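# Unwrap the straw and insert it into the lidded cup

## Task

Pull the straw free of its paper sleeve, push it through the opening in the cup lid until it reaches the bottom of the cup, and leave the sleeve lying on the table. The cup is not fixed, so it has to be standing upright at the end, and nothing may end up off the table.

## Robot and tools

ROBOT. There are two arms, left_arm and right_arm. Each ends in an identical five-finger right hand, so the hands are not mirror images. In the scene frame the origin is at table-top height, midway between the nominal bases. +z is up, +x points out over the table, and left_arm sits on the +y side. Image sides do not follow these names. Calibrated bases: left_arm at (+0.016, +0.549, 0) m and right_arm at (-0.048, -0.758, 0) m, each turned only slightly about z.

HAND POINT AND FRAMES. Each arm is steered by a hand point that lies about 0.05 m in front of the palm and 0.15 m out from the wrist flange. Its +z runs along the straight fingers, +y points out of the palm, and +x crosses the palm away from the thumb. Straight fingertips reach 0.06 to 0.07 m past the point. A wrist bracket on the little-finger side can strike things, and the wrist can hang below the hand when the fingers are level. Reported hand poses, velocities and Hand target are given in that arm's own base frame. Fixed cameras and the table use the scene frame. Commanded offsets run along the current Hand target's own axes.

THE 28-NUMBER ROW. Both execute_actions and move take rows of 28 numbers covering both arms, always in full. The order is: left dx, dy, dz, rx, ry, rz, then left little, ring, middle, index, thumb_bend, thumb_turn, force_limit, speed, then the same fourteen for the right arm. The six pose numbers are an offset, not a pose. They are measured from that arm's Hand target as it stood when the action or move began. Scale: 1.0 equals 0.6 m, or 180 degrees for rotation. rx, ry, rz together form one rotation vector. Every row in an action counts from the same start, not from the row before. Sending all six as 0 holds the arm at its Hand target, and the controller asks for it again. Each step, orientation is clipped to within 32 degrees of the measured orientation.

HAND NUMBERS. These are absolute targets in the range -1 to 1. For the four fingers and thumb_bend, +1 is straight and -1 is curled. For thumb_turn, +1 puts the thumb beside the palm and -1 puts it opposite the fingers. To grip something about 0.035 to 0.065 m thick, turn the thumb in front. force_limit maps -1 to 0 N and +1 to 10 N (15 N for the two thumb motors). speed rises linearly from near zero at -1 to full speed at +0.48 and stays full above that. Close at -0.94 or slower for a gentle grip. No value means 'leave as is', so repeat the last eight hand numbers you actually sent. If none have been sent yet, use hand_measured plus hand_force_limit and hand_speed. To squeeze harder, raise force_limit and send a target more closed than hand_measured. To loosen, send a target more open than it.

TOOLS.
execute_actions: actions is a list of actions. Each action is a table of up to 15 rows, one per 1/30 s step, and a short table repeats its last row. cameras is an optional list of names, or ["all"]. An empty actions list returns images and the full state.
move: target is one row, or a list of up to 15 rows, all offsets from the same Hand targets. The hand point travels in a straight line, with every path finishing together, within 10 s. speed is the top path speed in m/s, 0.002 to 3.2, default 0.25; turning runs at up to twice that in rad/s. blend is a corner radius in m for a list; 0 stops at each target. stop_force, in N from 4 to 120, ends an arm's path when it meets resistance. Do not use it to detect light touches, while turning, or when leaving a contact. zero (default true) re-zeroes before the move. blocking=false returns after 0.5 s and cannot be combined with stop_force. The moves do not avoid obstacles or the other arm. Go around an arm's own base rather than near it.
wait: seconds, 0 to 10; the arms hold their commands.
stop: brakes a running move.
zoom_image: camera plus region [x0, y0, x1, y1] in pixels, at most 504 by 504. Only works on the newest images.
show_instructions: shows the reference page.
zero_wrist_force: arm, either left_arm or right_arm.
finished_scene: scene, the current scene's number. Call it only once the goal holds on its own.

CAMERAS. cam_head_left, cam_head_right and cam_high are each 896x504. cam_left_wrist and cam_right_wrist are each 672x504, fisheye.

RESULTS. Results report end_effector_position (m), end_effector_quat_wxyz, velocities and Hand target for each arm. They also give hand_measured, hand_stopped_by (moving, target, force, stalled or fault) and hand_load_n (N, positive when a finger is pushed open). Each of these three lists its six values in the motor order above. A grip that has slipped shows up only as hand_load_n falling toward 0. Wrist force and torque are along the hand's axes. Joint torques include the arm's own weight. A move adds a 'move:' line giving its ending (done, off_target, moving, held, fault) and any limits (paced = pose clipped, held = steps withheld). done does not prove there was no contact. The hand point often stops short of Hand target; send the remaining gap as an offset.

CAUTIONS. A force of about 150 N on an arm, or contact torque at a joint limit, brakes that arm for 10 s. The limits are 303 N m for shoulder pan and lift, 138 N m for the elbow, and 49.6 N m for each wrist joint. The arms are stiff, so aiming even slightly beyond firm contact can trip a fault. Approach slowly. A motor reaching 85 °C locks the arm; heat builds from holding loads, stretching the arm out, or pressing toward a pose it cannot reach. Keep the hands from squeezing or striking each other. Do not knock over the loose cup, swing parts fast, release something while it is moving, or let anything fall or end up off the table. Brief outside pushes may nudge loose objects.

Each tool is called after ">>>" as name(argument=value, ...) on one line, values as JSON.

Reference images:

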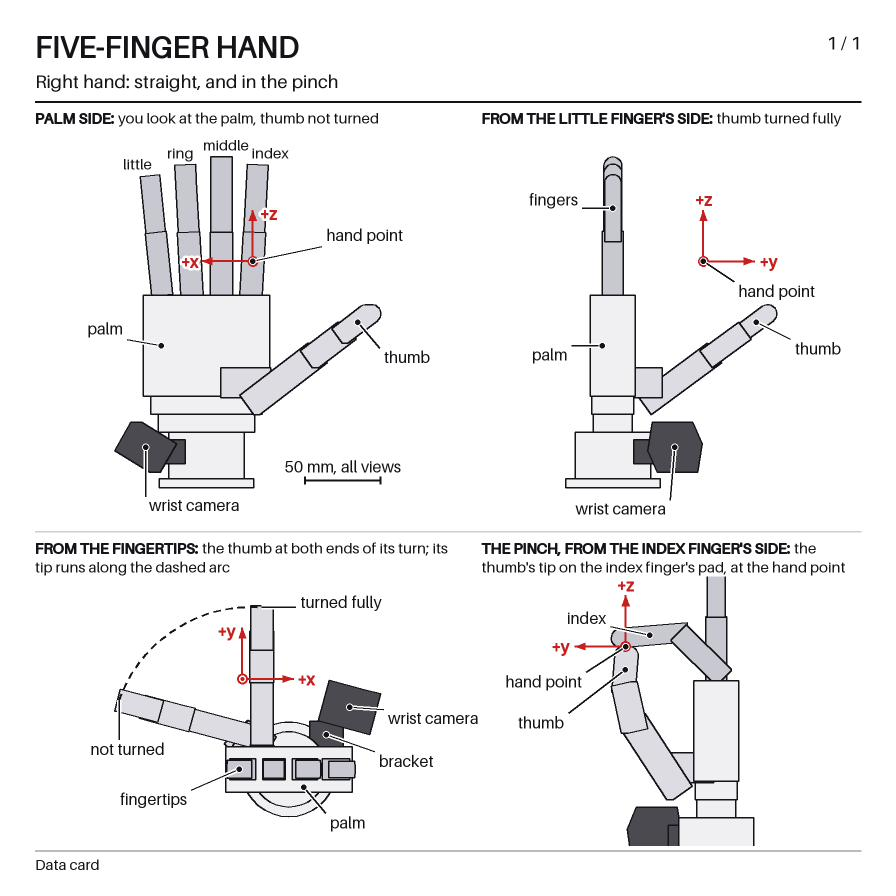

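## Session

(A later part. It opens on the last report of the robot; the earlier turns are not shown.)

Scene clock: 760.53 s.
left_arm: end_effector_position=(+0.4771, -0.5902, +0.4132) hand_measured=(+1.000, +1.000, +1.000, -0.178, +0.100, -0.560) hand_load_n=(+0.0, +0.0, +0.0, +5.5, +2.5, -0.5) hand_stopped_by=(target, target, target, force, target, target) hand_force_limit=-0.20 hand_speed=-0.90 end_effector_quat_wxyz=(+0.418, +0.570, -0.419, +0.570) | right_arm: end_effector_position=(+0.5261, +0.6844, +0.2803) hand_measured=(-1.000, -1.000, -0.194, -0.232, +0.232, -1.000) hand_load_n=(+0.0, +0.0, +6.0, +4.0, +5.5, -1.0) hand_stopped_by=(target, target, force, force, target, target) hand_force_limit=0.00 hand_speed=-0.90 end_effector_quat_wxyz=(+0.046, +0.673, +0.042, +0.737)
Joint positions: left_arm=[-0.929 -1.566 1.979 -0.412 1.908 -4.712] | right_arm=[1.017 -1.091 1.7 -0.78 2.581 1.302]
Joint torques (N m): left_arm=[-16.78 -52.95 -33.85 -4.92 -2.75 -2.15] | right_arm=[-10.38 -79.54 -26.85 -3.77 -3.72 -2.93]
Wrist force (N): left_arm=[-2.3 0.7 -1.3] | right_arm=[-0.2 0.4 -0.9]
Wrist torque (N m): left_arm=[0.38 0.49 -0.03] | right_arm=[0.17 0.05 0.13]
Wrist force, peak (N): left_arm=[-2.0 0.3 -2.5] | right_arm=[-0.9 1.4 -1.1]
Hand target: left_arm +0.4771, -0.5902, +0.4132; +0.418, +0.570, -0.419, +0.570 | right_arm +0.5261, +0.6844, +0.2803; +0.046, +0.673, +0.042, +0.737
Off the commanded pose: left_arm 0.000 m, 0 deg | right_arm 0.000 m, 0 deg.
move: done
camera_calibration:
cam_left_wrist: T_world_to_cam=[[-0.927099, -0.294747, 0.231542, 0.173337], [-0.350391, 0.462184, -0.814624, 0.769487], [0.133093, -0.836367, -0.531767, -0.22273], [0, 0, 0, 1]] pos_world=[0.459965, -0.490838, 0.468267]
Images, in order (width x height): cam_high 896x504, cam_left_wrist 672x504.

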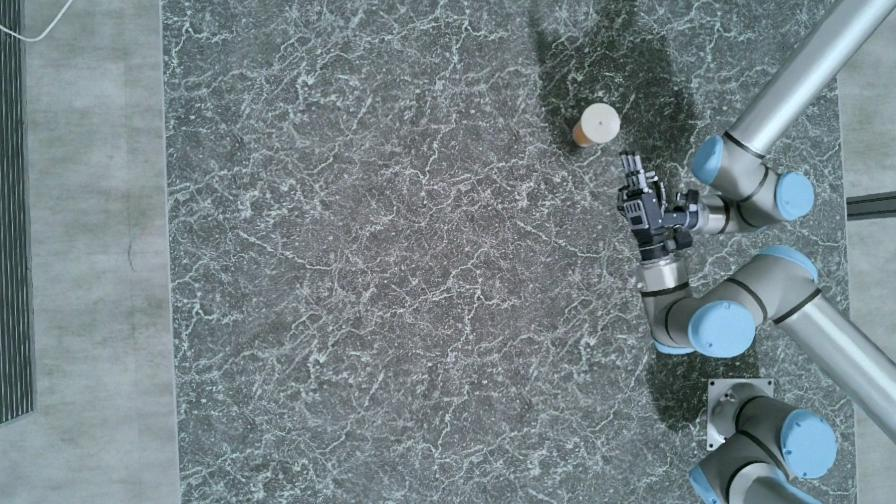

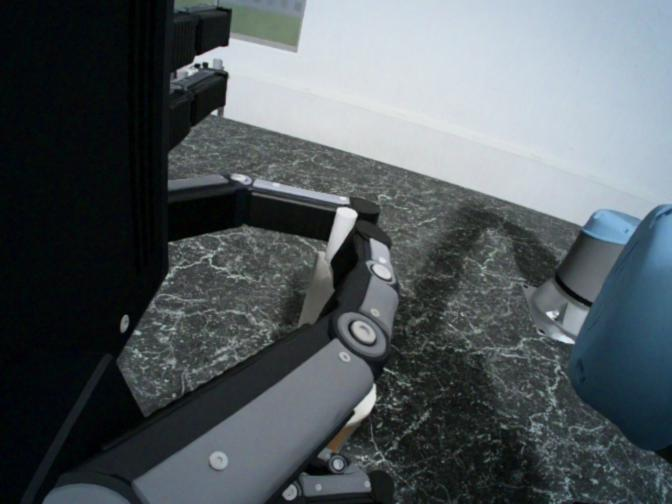

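>>> move(target=[[0,0,0,0,0,0,1,1,1,-0.7,-0.4,-0.56,0.0,-0.9,0,0,0,0,0,0,-1,-1,-0.72,-0.72,0.23,-1,0.0,-0.9],[0.0333,0,0,0,0,0,1,1,1,-0.7,-0.4,-0.56,0.0,-0.9,0,0,0,0,0,0,-1,-1,-0.72,-0.72,0.23,-1,0.0,-0.9]], speed=0.03, cameras=["cam_left_wrist"])

>>> zoom_image(camera="cam_left_wrist", region=[270, 160, 450, 400])

Scene clock: 776.80 s.
left_arm: end_effector_position=(+0.4771, -0.5903, +0.4331) hand_measured=(+1.000, +1.000, +1.000, -0.176, +0.050, -0.560) hand_load_n=(+0.0, +0.5, +0.0, +11.5, +7.0, +3.5) hand_stopped_by=(target, target, target, force, force, target) hand_force_limit=0.00 hand_speed=-0.90 end_effector_quat_wxyz=(+0.418, +0.570, -0.419, +0.570) | right_arm: end_effector_position=(+0.5261, +0.6844, +0.2803) hand_measured=(-1.000, -1.000, -0.194, -0.232, +0.232, -1.000) hand_load_n=(+0.0, +0.0, +3.5, +0.5, +2.0, -1.0) hand_stopped_by=(target, target, force, force, target, target) hand_force_limit=0.00 hand_speed=-0.90 end_effector_quat_wxyz=(+0.046, +0.673, +0.042, +0.737)
Joint positions: left_arm=[-0.929 -1.58 1.955 -0.375 1.908 -4.712] | right_arm=[1.017 -1.091 1.7 -0.78 2.581 1.302]
Joint torques (N m): left_arm=[-17.92 -55.46 -47.91 -0.16 -2.81 -1.13] | right_arm=[-10.91 -77.4 -26.54 -2.97 -2.63 -1.95]
Wrist force (N): left_arm=[-4.5 0.3 -2.3] | right_arm=[2.8 1.5 -0.5]
Wrist torque (N m): left_arm=[0.33 0.49 -0.06] | right_arm=[0.23 0.08 0.15]
Wrist force, peak (N): left_arm=[-5.6 0.4 -1.8] | right_arm=[2.9 1.5 -0.8]
Hand target: left_arm +0.4771, -0.5903, +0.4332; +0.418, +0.570, -0.419, +0.570 | right_arm +0.5261, +0.6844, +0.2803; +0.046, +0.673, +0.042, +0.737
Off the commanded pose: left_arm 0.000 m, 0 deg | right_arm 0.000 m, 0 deg.
move: done
camera_calibration:
cam_left_wrist: T_world_to_cam=[[-0.927099, -0.294747, 0.231542, 0.168729], [-0.350391, 0.462184, -0.814624, 0.785698], [0.133093, -0.836367, -0.531767, -0.212148], [0, 0, 0, 1]] pos_world=[0.459965, -0.490838, 0.488167]
Images, in order (width x height): cam_left_wrist 672x504.

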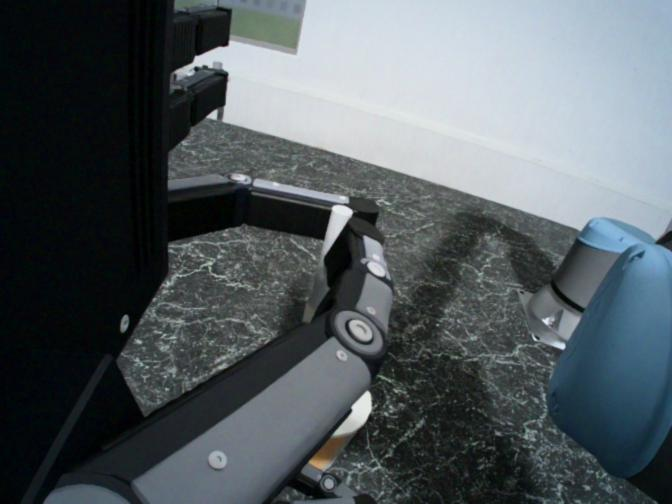

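Scaled by 2.100 from the camera's 672x504 image, which has a finer 960x720 frame.

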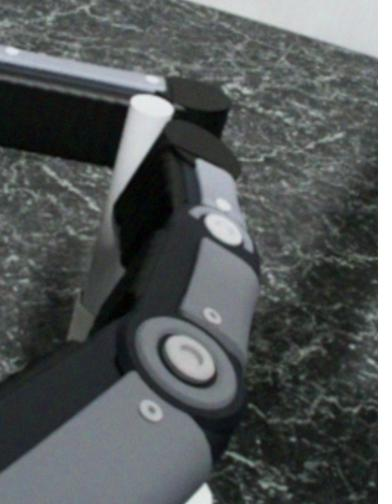

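>>> move(target=[[0,0,0.0017,0,0,0,1,1,1,-0.7,-0.4,-0.56,0.0,-0.9,0,0,0,0,0,0,-1,-1,-0.75,-0.75,0.23,-1,0.0,-0.93],[0.0667,0,0.0017,0,0,0,1,1,1,-0.7,-0.4,-0.56,0.0,-0.9,0,0,0,0,0,0,-1,-1,-0.75,-0.75,0.23,-1,0.0,-0.93]], speed=0.04, cameras=["cam_left_wrist"])

>>> zoom_image(camera="cam_left_wrist", region=[270, 160, 450, 400])

Scene clock: 791.80 s.
left_arm: end_effector_position=(+0.4774, -0.5913, +0.4731) hand_measured=(+1.000, +1.000, +1.000, -0.176, +0.050, -0.560) hand_load_n=(+0.0, -0.5, +0.0, +11.5, +6.5, +2.0) hand_stopped_by=(target, target, target, force, force, target) hand_force_limit=0.00 hand_speed=-0.90 end_effector_quat_wxyz=(+0.418, +0.570, -0.419, +0.570) | right_arm: end_effector_position=(+0.5261, +0.6844, +0.2803) hand_measured=(-1.000, -1.000, -0.200, -0.268, +0.232, -1.000) hand_load_n=(+0.0, +0.0, +0.0, +2.0, +2.0, -1.0) hand_stopped_by=(target, target, force, force, target, target) hand_force_limit=0.00 hand_speed=-0.93 end_effector_quat_wxyz=(+0.046, +0.673, +0.042, +0.737)
Joint positions: left_arm=[-0.93 -1.601 1.902 -0.3 1.908 -4.712] | right_arm=[1.017 -1.091 1.7 -0.78 2.581 1.302]
Joint torques (N m): left_arm=[-17.65 -49.11 -47.74 0.52 -2.52 -0.45] | right_arm=[-8.96 -75.55 -26.47 -2.44 -1.77 -0.6]
Wrist force (N): left_arm=[-3.1 0.1 -2.1] | right_arm=[1.7 1.5 -1.2]
Wrist torque (N m): left_arm=[0.33 0.43 -0.08] | right_arm=[0.23 0.09 0.20]
Wrist force, peak (N): left_arm=[-5.7 0.6 -1.9] | right_arm=[3.3 1.3 -0.5]
Hand target: left_arm +0.4774, -0.5913, +0.4732; +0.418, +0.570, -0.419, +0.570 | right_arm +0.5261, +0.6844, +0.2803; +0.046, +0.673, +0.042, +0.737
Off the commanded pose: left_arm 0.000 m, 0 deg | right_arm 0.000 m, 0 deg.
move: done
camera_calibration:
cam_left_wrist: T_world_to_cam=[[-0.927102, -0.294727, 0.231554, 0.159455], [-0.35038, 0.462115, -0.814668, 0.818834], [0.1331, -0.836412, -0.531695, -0.191817], [0, 0, 0, 1]] pos_world=[0.460265, -0.491838, 0.528167]
Images, in order (width x height): cam_left_wrist 672x504.

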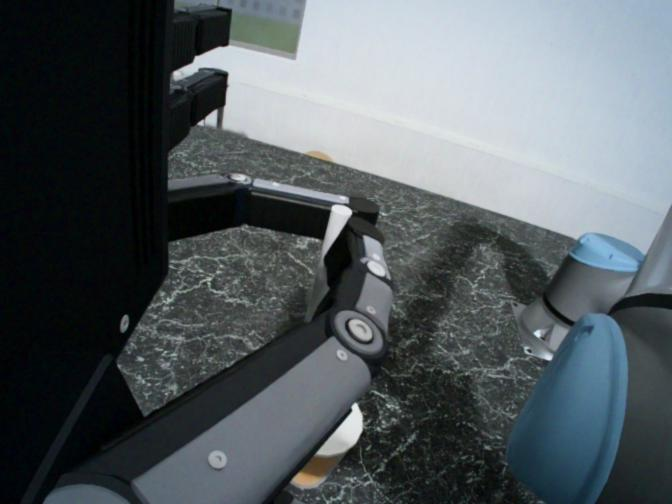

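Scaled by 2.100 from the camera's 672x504 image, which has a finer 960x720 frame.

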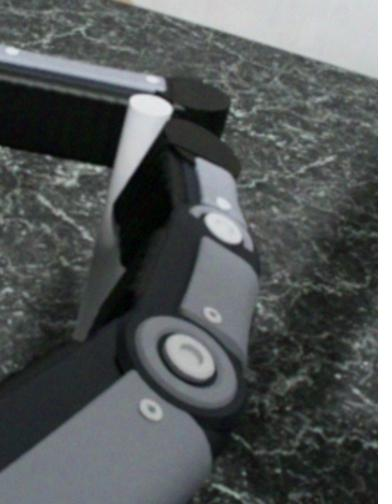

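>>> move(target=[[0,0,0,0,0,0,1,1,1,-0.7,-0.4,-0.56,0.0,-0.9,0,0,0,0,0,0,-1,-1,-0.78,-0.78,0.23,-1,0.0,-0.93],[0.1333,0,0,0,0,0,1,1,1,-0.7,-0.4,-0.56,0.0,-0.9,-0.1317,-0.0164,-0.0121,0,0,0,-1,-1,-0.78,-0.78,0.23,-1,0.0,-0.93]], speed=0.05, cameras=["cam_left_wrist","cam_right_wrist","cam_head_left","cam_high"])

>>> zoom_image(camera="cam_head_left", region=[360, 200, 500, 340])

Scene clock: 809.80 s.
left_arm: end_effector_position=(+0.4774, -0.5913, +0.5530) hand_measured=(+1.000, +1.000, +1.000, -0.176, +0.050, -0.560) hand_load_n=(+0.0, +0.0, +0.0, +11.5, +6.0, +1.5) hand_stopped_by=(target, target, target, force, force, target) hand_force_limit=0.00 hand_speed=-0.90 end_effector_quat_wxyz=(+0.418, +0.570, -0.419, +0.570) | right_arm: end_effector_position=(+0.5261, +0.6844, +0.2005) hand_measured=(-1.000, -1.000, -0.224, -0.294, +0.232, -1.000) hand_load_n=(+0.0, +0.0, +0.5, +1.0, +2.0, +0.0) hand_stopped_by=(target, target, force, force, target, target) hand_force_limit=0.00 hand_speed=-0.93 end_effector_quat_wxyz=(+0.046, +0.673, +0.041, +0.737)
Joint positions: left_arm=[-0.93 -1.632 1.787 -0.155 1.908 -4.712] | right_arm=[1.017 -1.009 1.741 -0.903 2.581 1.302]
Joint torques (N m): left_arm=[-17.52 -48.73 -47.03 0.6 -2.01 0.59] | right_arm=[3.59 -70.19 -23.19 -4.13 2.58 -3.17]
Wrist force (N): left_arm=[-1.7 0.4 -1.5] | right_arm=[-0.7 1.0 -1.5]
Wrist torque (N m): left_arm=[0.27 0.43 -0.07] | right_arm=[0.16 0.10 0.20]
Wrist force, peak (N): left_arm=[-7.7 0.6 -2.1] | right_arm=[5.8 1.9 -0.4]
Hand target: left_arm +0.4774, -0.5913, +0.5532; +0.418, +0.570, -0.419, +0.570 | right_arm +0.5261, +0.6845, +0.2003; +0.046, +0.673, +0.042, +0.737
Off the commanded pose: left_arm 0.000 m, 0 deg | right_arm 0.000 m, 0 deg.
move: done
camera_calibration:
cam_left_wrist: T_world_to_cam=[[-0.927102, -0.294727, 0.231554, 0.140925], [-0.35038, 0.462115, -0.814668, 0.883972], [0.1331, -0.836412, -0.531695, -0.149419], [0, 0, 0, 1]] pos_world=[0.460265, -0.491938, 0.608067]
cam_right_wrist: T_world_to_cam=[[-0.0217966, -0.941057, 0.337546, 0.589682], [-0.459853, -0.290354, -0.839184, 0.605255], [0.887727, -0.173513, -0.426419, -0.153266], [0, 0, 0, 1]] pos_world=[0.42724, 0.704069, 0.24352]
Images, in order (width x height): cam_head_left 896x504, cam_high 896x504, cam_left_wrist 672x504, cam_right_wrist 672x504.

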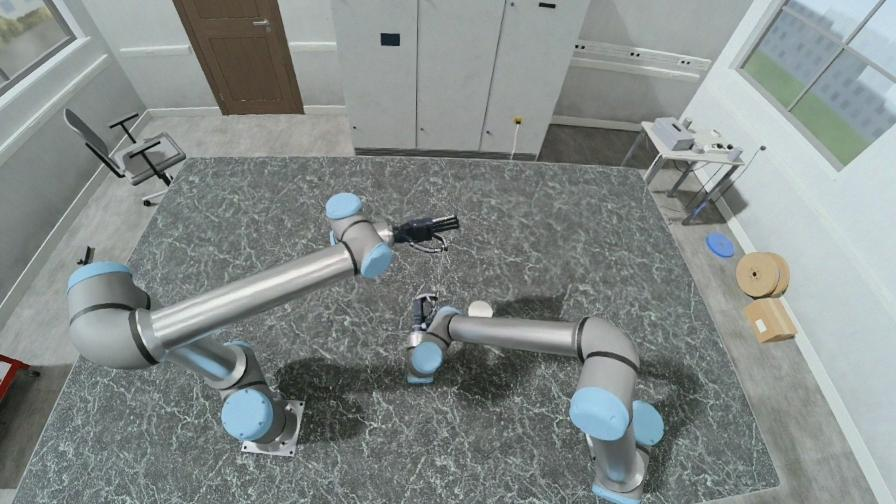

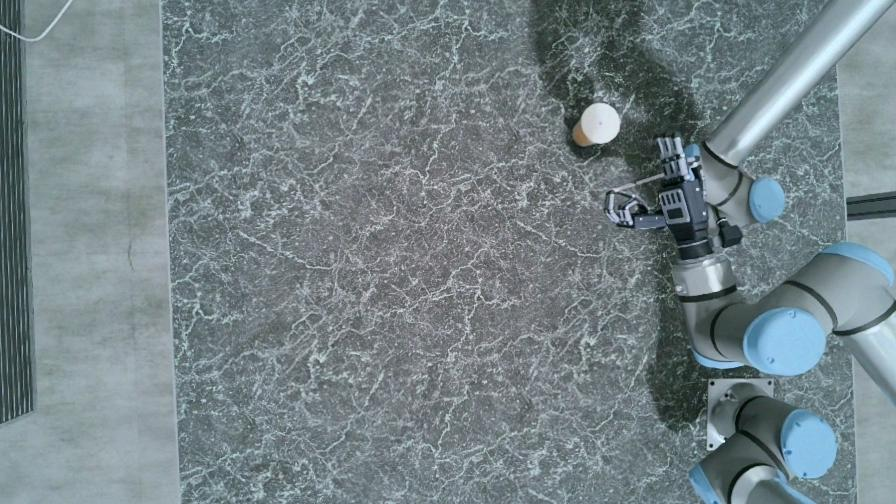

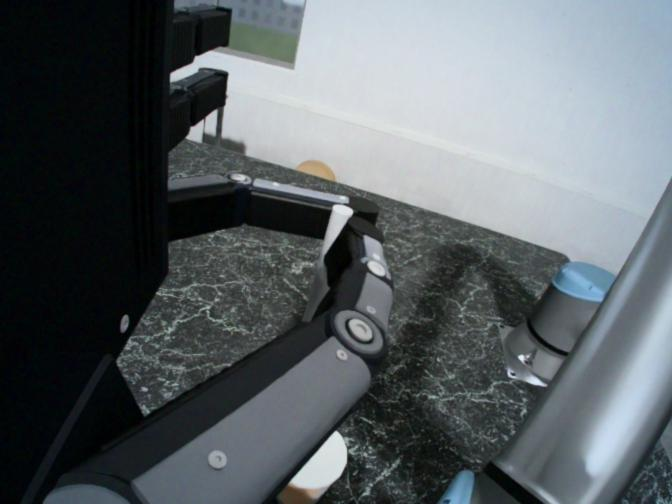

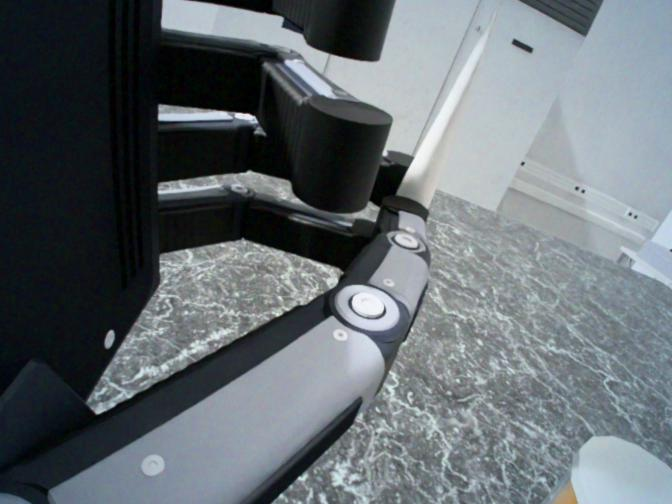

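Scaled by 3.600 from the camera's 896x504 image, which has a finer 1280x720 frame.

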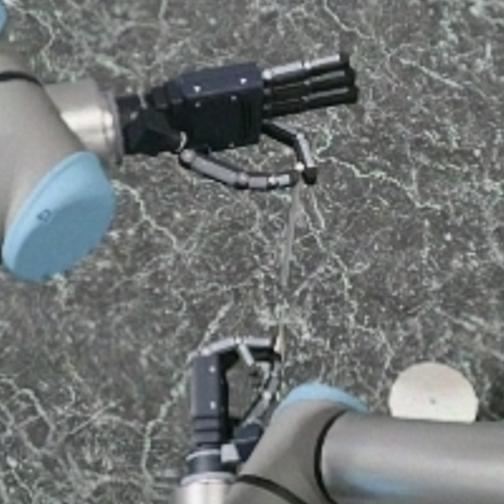

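>>> zoom_image(camera="cam_left_wrist", region=[270, 180, 400, 360])

>>> zoom_image(camera="cam_high", region=[590, 120, 750, 260])

>>> zoom_image(camera="cam_right_wrist", region=[350, 0, 530, 240])

Scaled by 2.800 from the camera's 672x504 image, which has a finer 960x720 frame.

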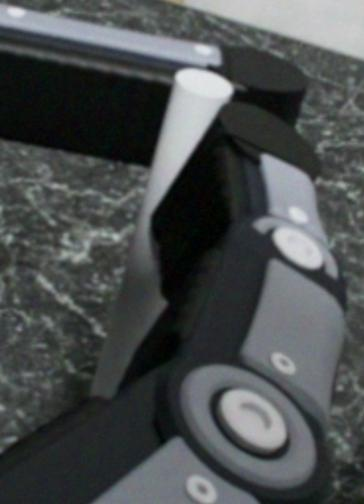

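Scaled by 3.150 from the camera's 896x504 image, which has a finer 1280x720 frame.

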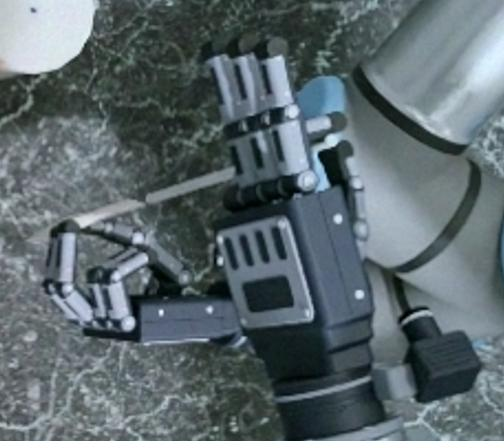

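Scaled by 2.100 from the camera's 672x504 image, which has a finer 960x720 frame.

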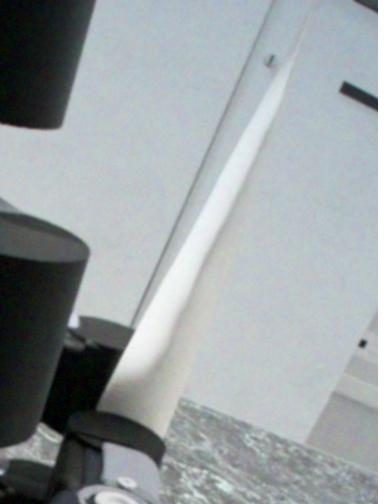

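>>> move(target=[[0.0667,0,0,0,0,0,1,1,1,-0.7,-0.4,-0.56,0.0,-0.9,0,0,0,0,0,0,-1,-1,-0.78,-0.78,0.23,-1,0.0,-0.93],[0.0667,0,0,0,0,0,1,1,1,-0.7,-0.4,-0.56,0.0,-0.9,-0.1348,-0.1717,-0.1442,-0.0559,-0.0752,0.4918,-1,-1,-0.78,-0.78,0.23,-1,0.0,-0.93],[-0.2217,0.0877,0.2887,0,0,0,1,1,1,-0.7,-0.4,-0.56,0.0,-0.9,-0.2667,-0.188,-0.1563,-0.0559,-0.0752,0.4918,-1,-1,-0.78,-0.78,0.23,-1,0.0,-0.93]], speed=[0.1,0.25,0.15], cameras=["all"])

Scene clock: 902.97 s.
left_arm: end_effector_position=(+0.4791, -0.7721, +0.4202) hand_measured=(+1.000, +1.000, +1.000, -0.176, +0.050, -0.560) hand_load_n=(+0.0, +0.0, +0.0, +11.5, +6.0, +1.5) hand_stopped_by=(target, target, target, force, force, target) hand_force_limit=0.00 hand_speed=-0.90 end_effector_quat_wxyz=(+0.418, +0.570, -0.419, +0.570) | right_arm: end_effector_position=(+0.4483, +0.7767, +0.0199) hand_measured=(-1.000, -1.000, -0.224, -0.294, +0.232, -1.000) hand_load_n=(+0.0, +0.0, +0.0, +1.5, +2.0, -0.5) hand_stopped_by=(target, target, force, force, target, target) hand_force_limit=0.00 hand_speed=-0.93 end_effector_quat_wxyz=(-0.423, +0.579, -0.502, +0.484)
Joint positions: left_arm=[-1.09 -1.37 1.746 -0.376 1.747 -4.712] | right_arm=[1.09 -0.863 1.651 -0.424 2.629 3.322]
Joint torques (N m): left_arm=[-16.73 -42.83 -47.54 -5.22 -2.34 -1.68] | right_arm=[-10.37 -70.1 -20 -1.16 -2.95 -2.47]
Wrist force (N): left_arm=[-1.9 0.2 -2.6] | right_arm=[0.8 1.6 -0.2]
Wrist torque (N m): left_arm=[0.27 0.53 -0.08] | right_arm=[0.26 -0.12 0.01]
Wrist force, peak (N): left_arm=[-1.8 0.2 -2.6] | right_arm=[-0.8 1.3 -1.7]
Hand target: left_arm +0.4791, -0.7723, +0.4201; +0.418, +0.570, -0.419, +0.570 | right_arm +0.4483, +0.7767, +0.0198; -0.423, +0.579, -0.502, +0.484
Off the commanded pose: left_arm 0.000 m, 0 deg | right_arm 0.000 m, 0 deg.
move: done
camera_calibration:
cam_left_wrist: T_world_to_cam=[[-0.927107, -0.294737, 0.231524, 0.120004], [-0.35037, 0.462191, -0.814629, 0.859912], [0.133093, -0.836367, -0.531767, -0.371326], [0, 0, 0, 1]] pos_world=[0.461965, -0.672638, 0.475267]
cam_right_wrist: T_world_to_cam=[[-0.152747, -0.353322, -0.922947, 0.363038], [-0.581333, 0.787364, -0.205208, -0.350446], [0.7992, 0.505195, -0.325665, -0.634673], [0, 0, 0, 1]] pos_world=[0.358958, 0.724831, 0.0564598]

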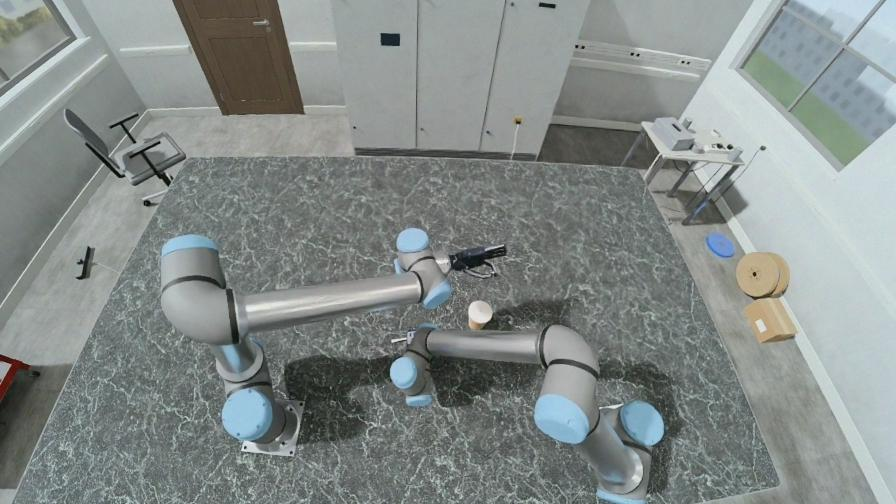

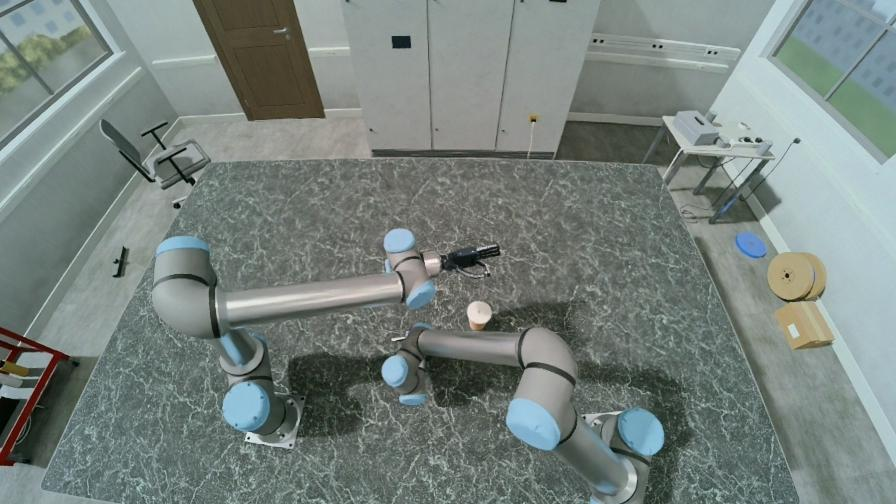

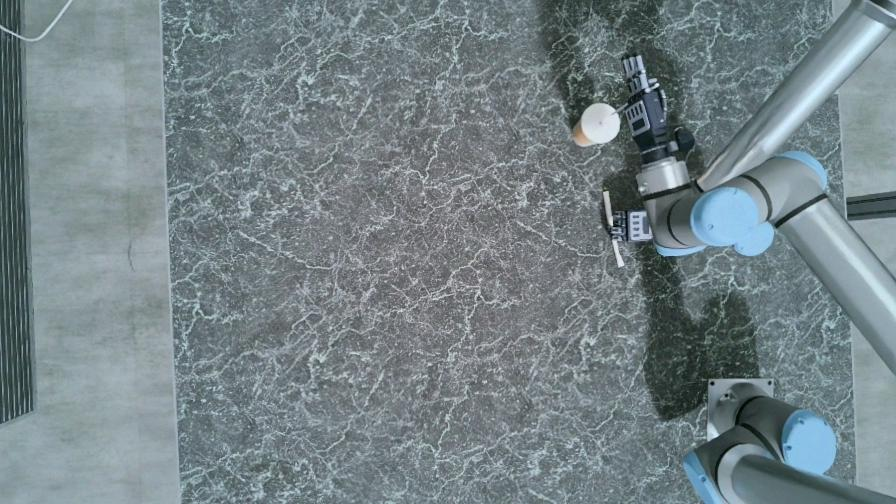

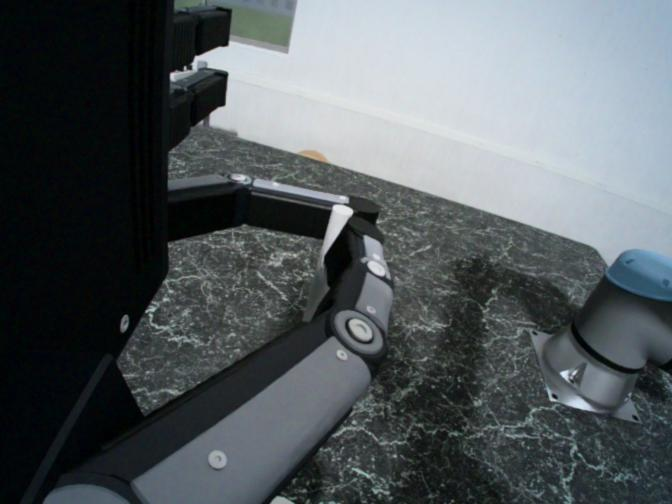

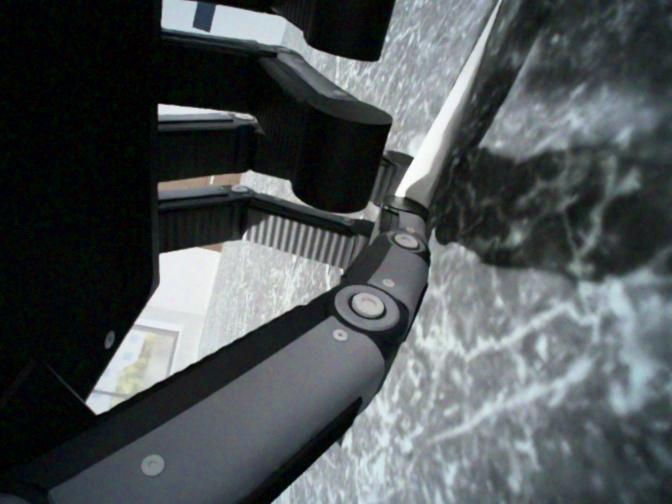

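>>> move(target=[[0,0,0,0,0,0,1,1,1,-0.7,-0.4,-0.56,0.0,-0.9,-0.001,0.0073,0.0013,0,0,0,-1,-1,-0.78,-0.78,0.23,-1,0.0,-0.93],[0,0,0,0,0,0,1,1,1,-0.7,-0.4,-0.56,0.0,-0.9,-0.001,0.0073,0.0013,0,0,0,-1,-1,0.15,0.15,0.23,-1,0.0,-0.6],[0,0,0,0,0,0,1,1,1,-0.7,-0.4,-0.56,0.0,-0.9,0.0264,-0.1878,-0.0334,0,0,0,-1,-1,0.15,0.15,0.23,-1,0.0,-0.6],[0,0,0,0,0,0,1,1,1,-0.7,-0.4,-0.56,0.0,-0.9,0.139,-0.3185,-0.3103,0,0,0,-1,-1,0.15,0.15,0.23,-1,0.0,-0.6],[0,0,0,0,0,0,1,1,1,-0.7,-0.4,-0.56,0.0,-0.9,0.6507,-0.2462,-0.3123,-0.1594,-0.0463,-0.0217,1,1,1,1,1,1,0.0,0.0],[0,0,0,0,0,0,1,1,1,-0.7,-0.4,-0.56,0.0,-0.9,0.6452,-0.2348,-0.0733,-0.1594,-0.0463,-0.0217,1,1,1,1,1,1,0.0,0.0]], speed=[0.03,0.03,0.12,0.3,0.3,0.2], cameras=["cam_right_wrist","cam_high"])

Scene clock: 970.67 s.
left_arm: end_effector_position=(+0.4791, -0.7723, +0.4201) hand_measured=(+1.000, +1.000, +1.000, -0.176, +0.050, -0.560) hand_load_n=(+0.0, -0.5, +0.0, +11.5, +6.5, +1.5) hand_stopped_by=(target, target, target, force, force, target) hand_force_limit=0.00 hand_speed=-0.90 end_effector_quat_wxyz=(+0.418, +0.570, -0.419, +0.570) | right_arm: end_effector_position=(+0.4398, +0.4128, +0.2178) hand_measured=(+1.000, +1.000, +1.000, +1.000, +1.000, +1.000) hand_load_n=(+0.0, +0.0, +0.0, +0.0, +0.0, +0.0) hand_stopped_by=(target, target, target, target, target, target) hand_force_limit=0.00 hand_speed=0.00 end_effector_quat_wxyz=(-0.285, +0.715, -0.554, +0.316)
Joint positions: left_arm=[-1.091 -1.37 1.746 -0.376 1.747 -4.712] | right_arm=[0.563 -1.546 2.034 0.267 1.941 3.291]
Joint torques (N m): left_arm=[-16.7 -43.9 -45.77 -4.73 -2.93 -1.27] | right_arm=[-11.98 -20.55 -38.6 -0.3 -3.44 -3.3]
Wrist force (N): left_arm=[-1.6 0.0 -2.5] | right_arm=[0.4 1.2 0.1]
Wrist torque (N m): left_arm=[0.24 0.48 -0.06] | right_arm=[0.12 -0.05 0.24]
Wrist force, peak (N): left_arm=[-2.5 0.0 -2.6] | right_arm=[1.3 -3.3 -0.2]
Hand target: left_arm +0.4791, -0.7723, +0.4201; +0.418, +0.570, -0.419, +0.570 | right_arm +0.4400, +0.4128, +0.2177; -0.285, +0.715, -0.554, +0.316
Off the commanded pose: left_arm 0.000 m, 0 deg | right_arm 0.000 m, 0 deg.
move: done
camera_calibration:
cam_right_wrist: T_world_to_cam=[[-0.550878, -0.4311, -0.714623, 0.57767], [-0.679562, 0.728768, 0.0842169, -0.0238826], [0.484489, 0.532024, -0.694421, -0.171986], [0, 0, 0, 1]] pos_world=[0.385321, 0.357939, 0.295397]
Images, in order (width x height): cam_high 896x504, cam_right_wrist 672x504.

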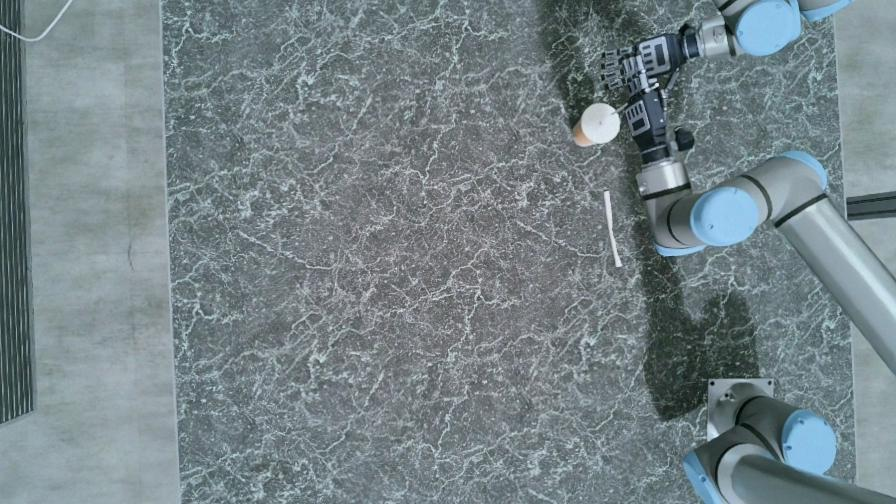

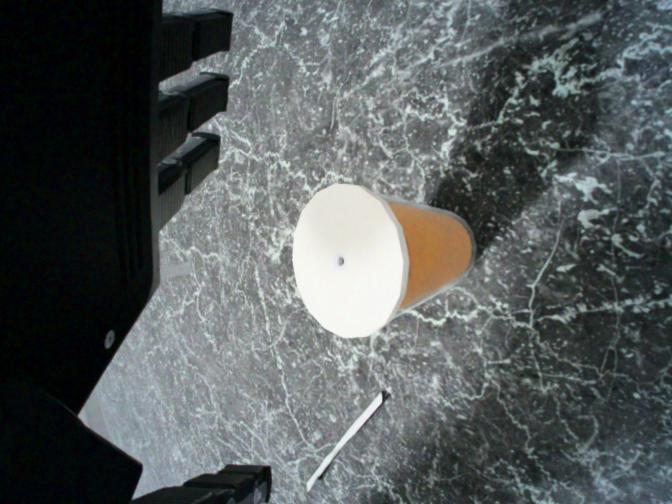

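>>> zoom_image(camera="cam_right_wrist", region=[150, 180, 390, 350])

>>> zoom_image(camera="cam_right_wrist", region=[310, 232, 370, 292])

Scaled by 2.100 from the camera's 672x504 image, which has a finer 960x720 frame.

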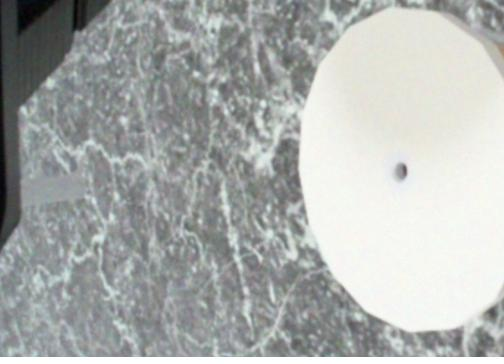

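Scaled by 8.400 from the camera's 672x504 image, which has a finer 960x720 frame.

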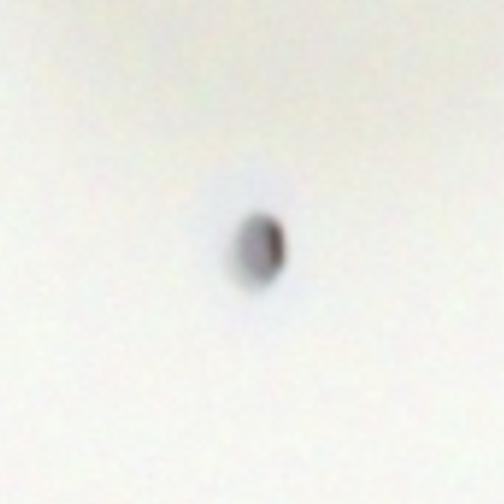

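>>> move(target=[-0.0833,0.0298,0.0145,0,0,0,1,1,1,-0.7,-0.4,-0.56,0.0,-0.9,0,0,0,0,0,0,1,1,1,1,1,1,0.0,0.0], speed=0.1, cameras=["cam_right_wrist","cam_head_right"])

>>> zoom_image(camera="cam_right_wrist", region=[150, 180, 390, 350])

>>> zoom_image(camera="cam_head_right", region=[440, 260, 520, 340])

Scene clock: 1028.57 s.
left_arm: end_effector_position=(+0.4647, -0.7858, +0.3702) hand_measured=(+1.000, +1.000, +1.000, -0.176, +0.050, -0.560) hand_load_n=(+0.0, +0.0, +0.0, +11.5, +6.0, +1.5) hand_stopped_by=(target, target, target, force, force, target) hand_force_limit=0.00 hand_speed=-0.90 end_effector_quat_wxyz=(+0.418, +0.570, -0.419, +0.570) | right_arm: end_effector_position=(+0.4400, +0.4128, +0.2177) hand_measured=(+1.000, +1.000, +1.000, +1.000, +1.000, +1.000) hand_load_n=(+0.0, +0.0, +0.0, +0.0, +0.0, +0.0) hand_stopped_by=(target, target, target, target, target, target) hand_force_limit=0.00 hand_speed=0.00 end_effector_quat_wxyz=(-0.285, +0.715, -0.554, +0.316)
Joint positions: left_arm=[-1.119 -1.335 1.798 -0.463 1.718 -4.712] | right_arm=[0.563 -1.546 2.033 0.267 1.941 3.291]
Joint torques (N m): left_arm=[-18.5 -44.71 -33.65 -4.95 -2.78 -1.47] | right_arm=[-10.77 -26.6 -39.45 -0.61 -3.02 -3.26]
Wrist force (N): left_arm=[-2.2 0.3 -2.3] | right_arm=[0.3 1.2 0.0]
Wrist torque (N m): left_arm=[0.27 0.60 -0.09] | right_arm=[0.12 -0.04 0.23]
Wrist force, peak (N): left_arm=[-2.9 0.5 -2.2] | right_arm=[0.5 1.5 0.1]
Hand target: left_arm +0.4647, -0.7859, +0.3701; +0.418, +0.570, -0.419, +0.570 | right_arm +0.4400, +0.4128, +0.2177; -0.285, +0.715, -0.554, +0.316
Off the commanded pose: left_arm 0.000 m, 0 deg | right_arm 0.000 m, 0 deg.
move: done
camera_calibration:
cam_right_wrist: T_world_to_cam=[[-0.550878, -0.4311, -0.714623, 0.57778], [-0.679562, 0.728768, 0.0842169, -0.0237466], [0.484489, 0.532024, -0.694421, -0.172083], [0, 0, 0, 1]] pos_world=[0.385521, 0.357939, 0.295397]
Images, in order (width x height): cam_head_right 896x504, cam_right_wrist 672x504.

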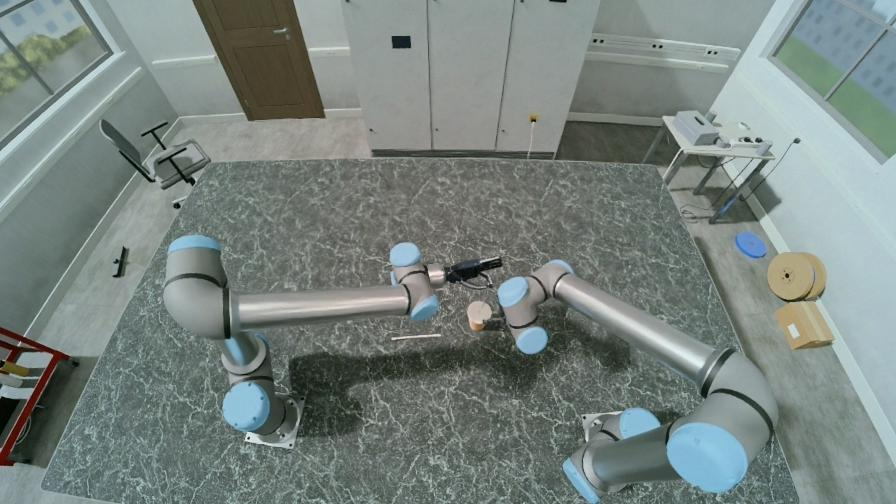

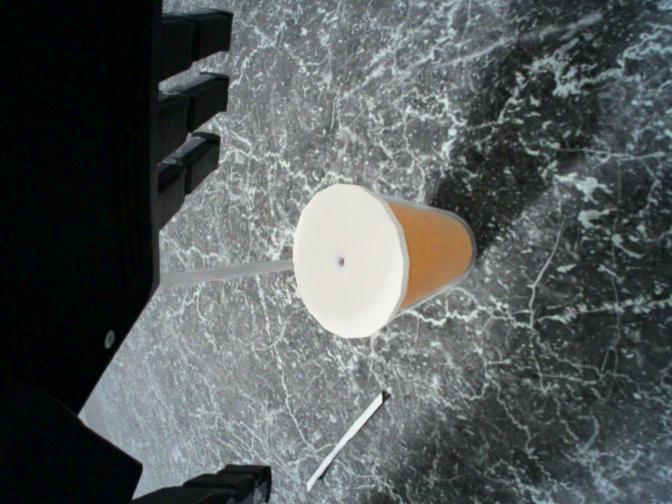

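Scaled by 2.100 from the camera's 672x504 image, which has a finer 960x720 frame.

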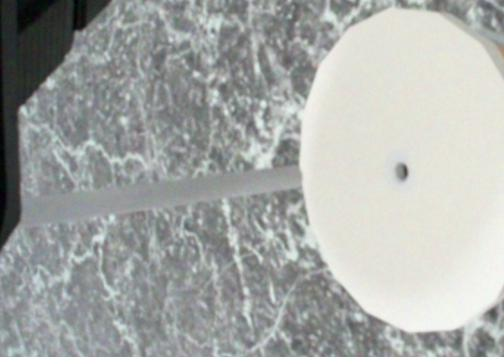

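Scaled by 6.300 from the camera's 896x504 image, which has a finer 1280x720 frame.

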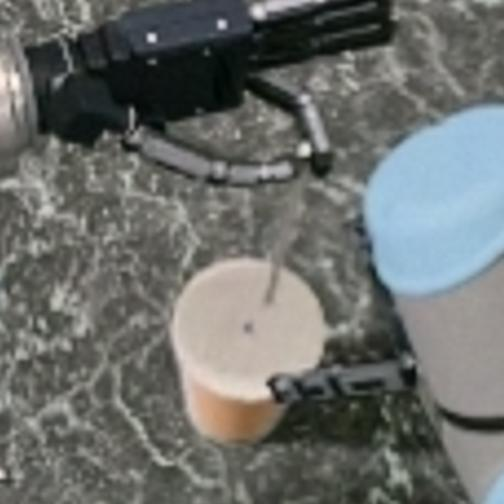

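>>> zoom_image(camera="cam_head_right", region=[465, 280, 505, 320])

>>> zoom_image(camera="cam_right_wrist", region=[240, 220, 360, 320])

Scaled by 12.600 from the camera's 896x504 image, which has a finer 1280x720 frame.

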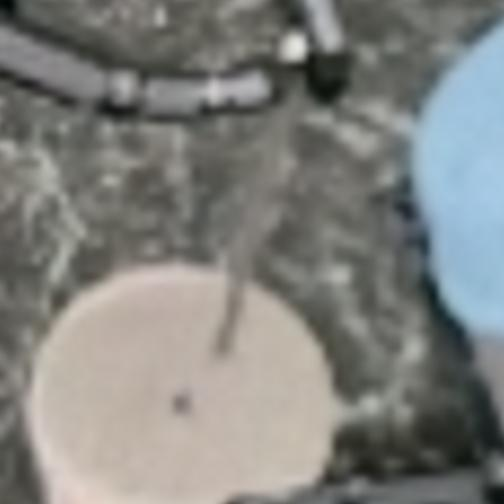

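Scaled by 4.200 from the camera's 672x504 image, which has a finer 960x720 frame.

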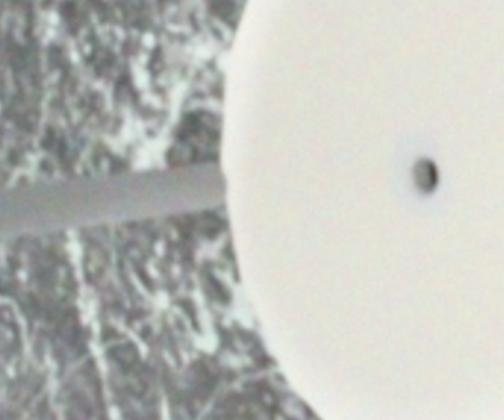

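>>> move(target=[-0.0333,-0.0228,-0.0213,0,0.0095,-0.017,1,1,1,-0.7,-0.4,-0.56,0.0,-0.9,0,0,0,0,0,0,1,1,1,1,1,1,0.0,0.0], speed=0.06, cameras=["cam_right_wrist","cam_head_right"])

>>> zoom_image(camera="cam_right_wrist", region=[240, 200, 400, 330])

>>> zoom_image(camera="cam_head_right", region=[465, 280, 505, 320])

Scene clock: 1129.03 s.
left_arm: end_effector_position=(+0.4739, -0.7696, +0.3502) hand_measured=(+1.000, +1.000, +1.000, -0.176, +0.050, -0.560) hand_load_n=(+0.0, +0.0, +0.0, +11.5, +6.0, +1.5) hand_stopped_by=(target, target, target, force, force, target) hand_force_limit=0.00 hand_speed=-0.90 end_effector_quat_wxyz=(+0.439, +0.572, -0.397, +0.567) end_effector_velocity=(+0.001, +0.000, +0.002) end_effector_angular_velocity=(-0.005, -0.001, +0.000) | right_arm: end_effector_position=(+0.4400, +0.4128, +0.2177) hand_measured=(+1.000, +1.000, +1.000, +1.000, +1.000, +1.000) hand_load_n=(+0.0, +0.0, +0.0, +0.0, +0.0, -0.5) hand_stopped_by=(target, target, target, target, target, target) hand_force_limit=0.00 hand_speed=0.00 end_effector_quat_wxyz=(-0.285, +0.715, -0.554, +0.316)
Joint positions: left_arm=[-1.094 -1.325 1.847 -0.552 1.743 -4.77] | right_arm=[0.563 -1.546 2.033 0.267 1.941 3.291]
Joint velocities: left_arm=[0.001 -0.001 0.001 -0.005 0.001 -0.002] | right_arm=[within noise]
Joint torques (N m): left_arm=[18.49 -45.76 -31.28 -4.85 3.12 -2.09] | right_arm=[-11.02 -26.84 -39.13 -0.5 -3.16 -3.12]
Wrist force (N): left_arm=[-1.9 -0.2 -2.5] | right_arm=[0.5 1.1 0.1]
Wrist torque (N m): left_arm=[0.20 0.53 -0.04] | right_arm=[0.11 -0.05 0.23]
Wrist force, peak (N): left_arm=[-2.2 -0.6 -3.0] | right_arm=[0.4 1.4 0.0]
Hand target: left_arm +0.4739, -0.7696, +0.3501; +0.439, +0.572, -0.397, +0.567 | right_arm +0.4400, +0.4128, +0.2177; -0.285, +0.715, -0.554, +0.316
Off the commanded pose: left_arm 0.000 m, 0 deg | right_arm 0.000 m, 0 deg.
move: done
camera_calibration:
cam_right_wrist: T_world_to_cam=[[-0.550878, -0.4311, -0.714623, 0.57778], [-0.679562, 0.728768, 0.0842169, -0.0237466], [0.484489, 0.532024, -0.694421, -0.172083], [0, 0, 0, 1]] pos_world=[0.385521, 0.357939, 0.295397]
Images, in order (width x height): cam_head_right 896x504, cam_right_wrist 672x504.

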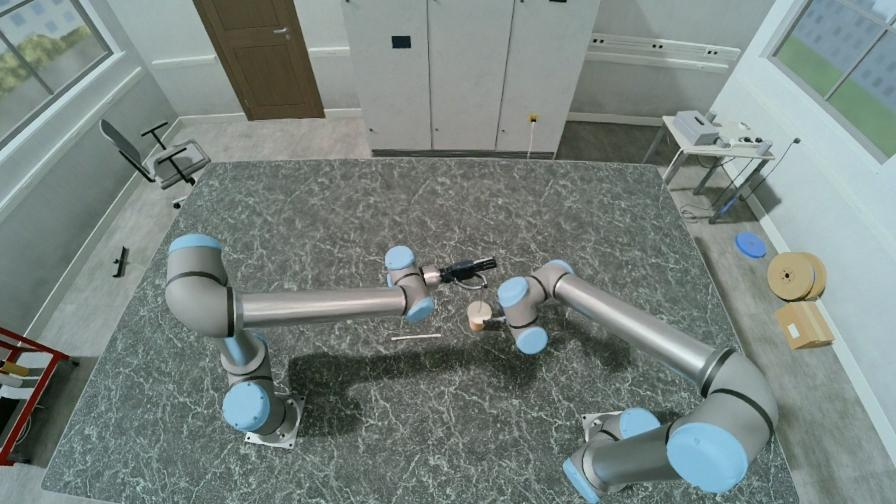

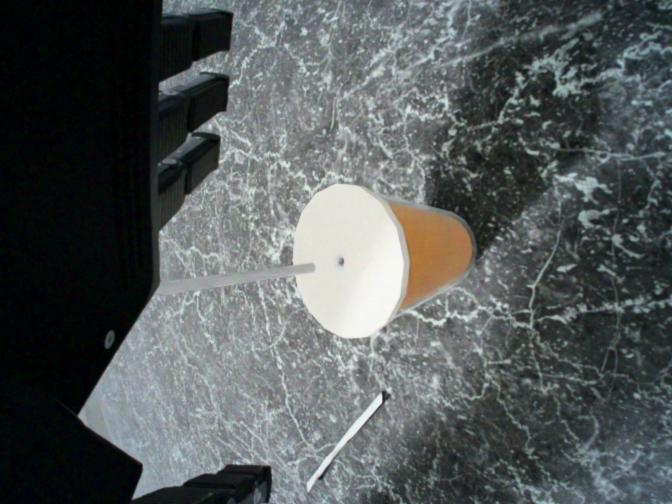

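Scaled by 3.150 from the camera's 672x504 image, which has a finer 960x720 frame.

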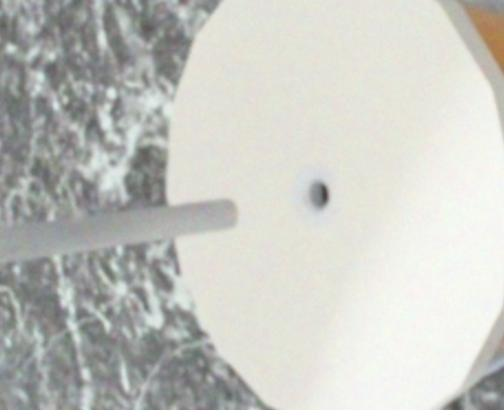

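Scaled by 12.600 from the camera's 896x504 image, which has a finer 1280x720 frame.

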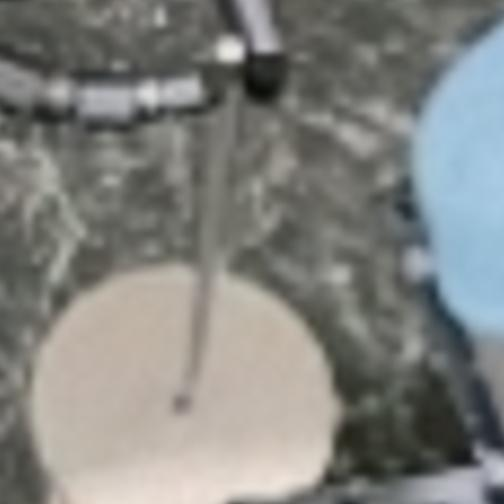

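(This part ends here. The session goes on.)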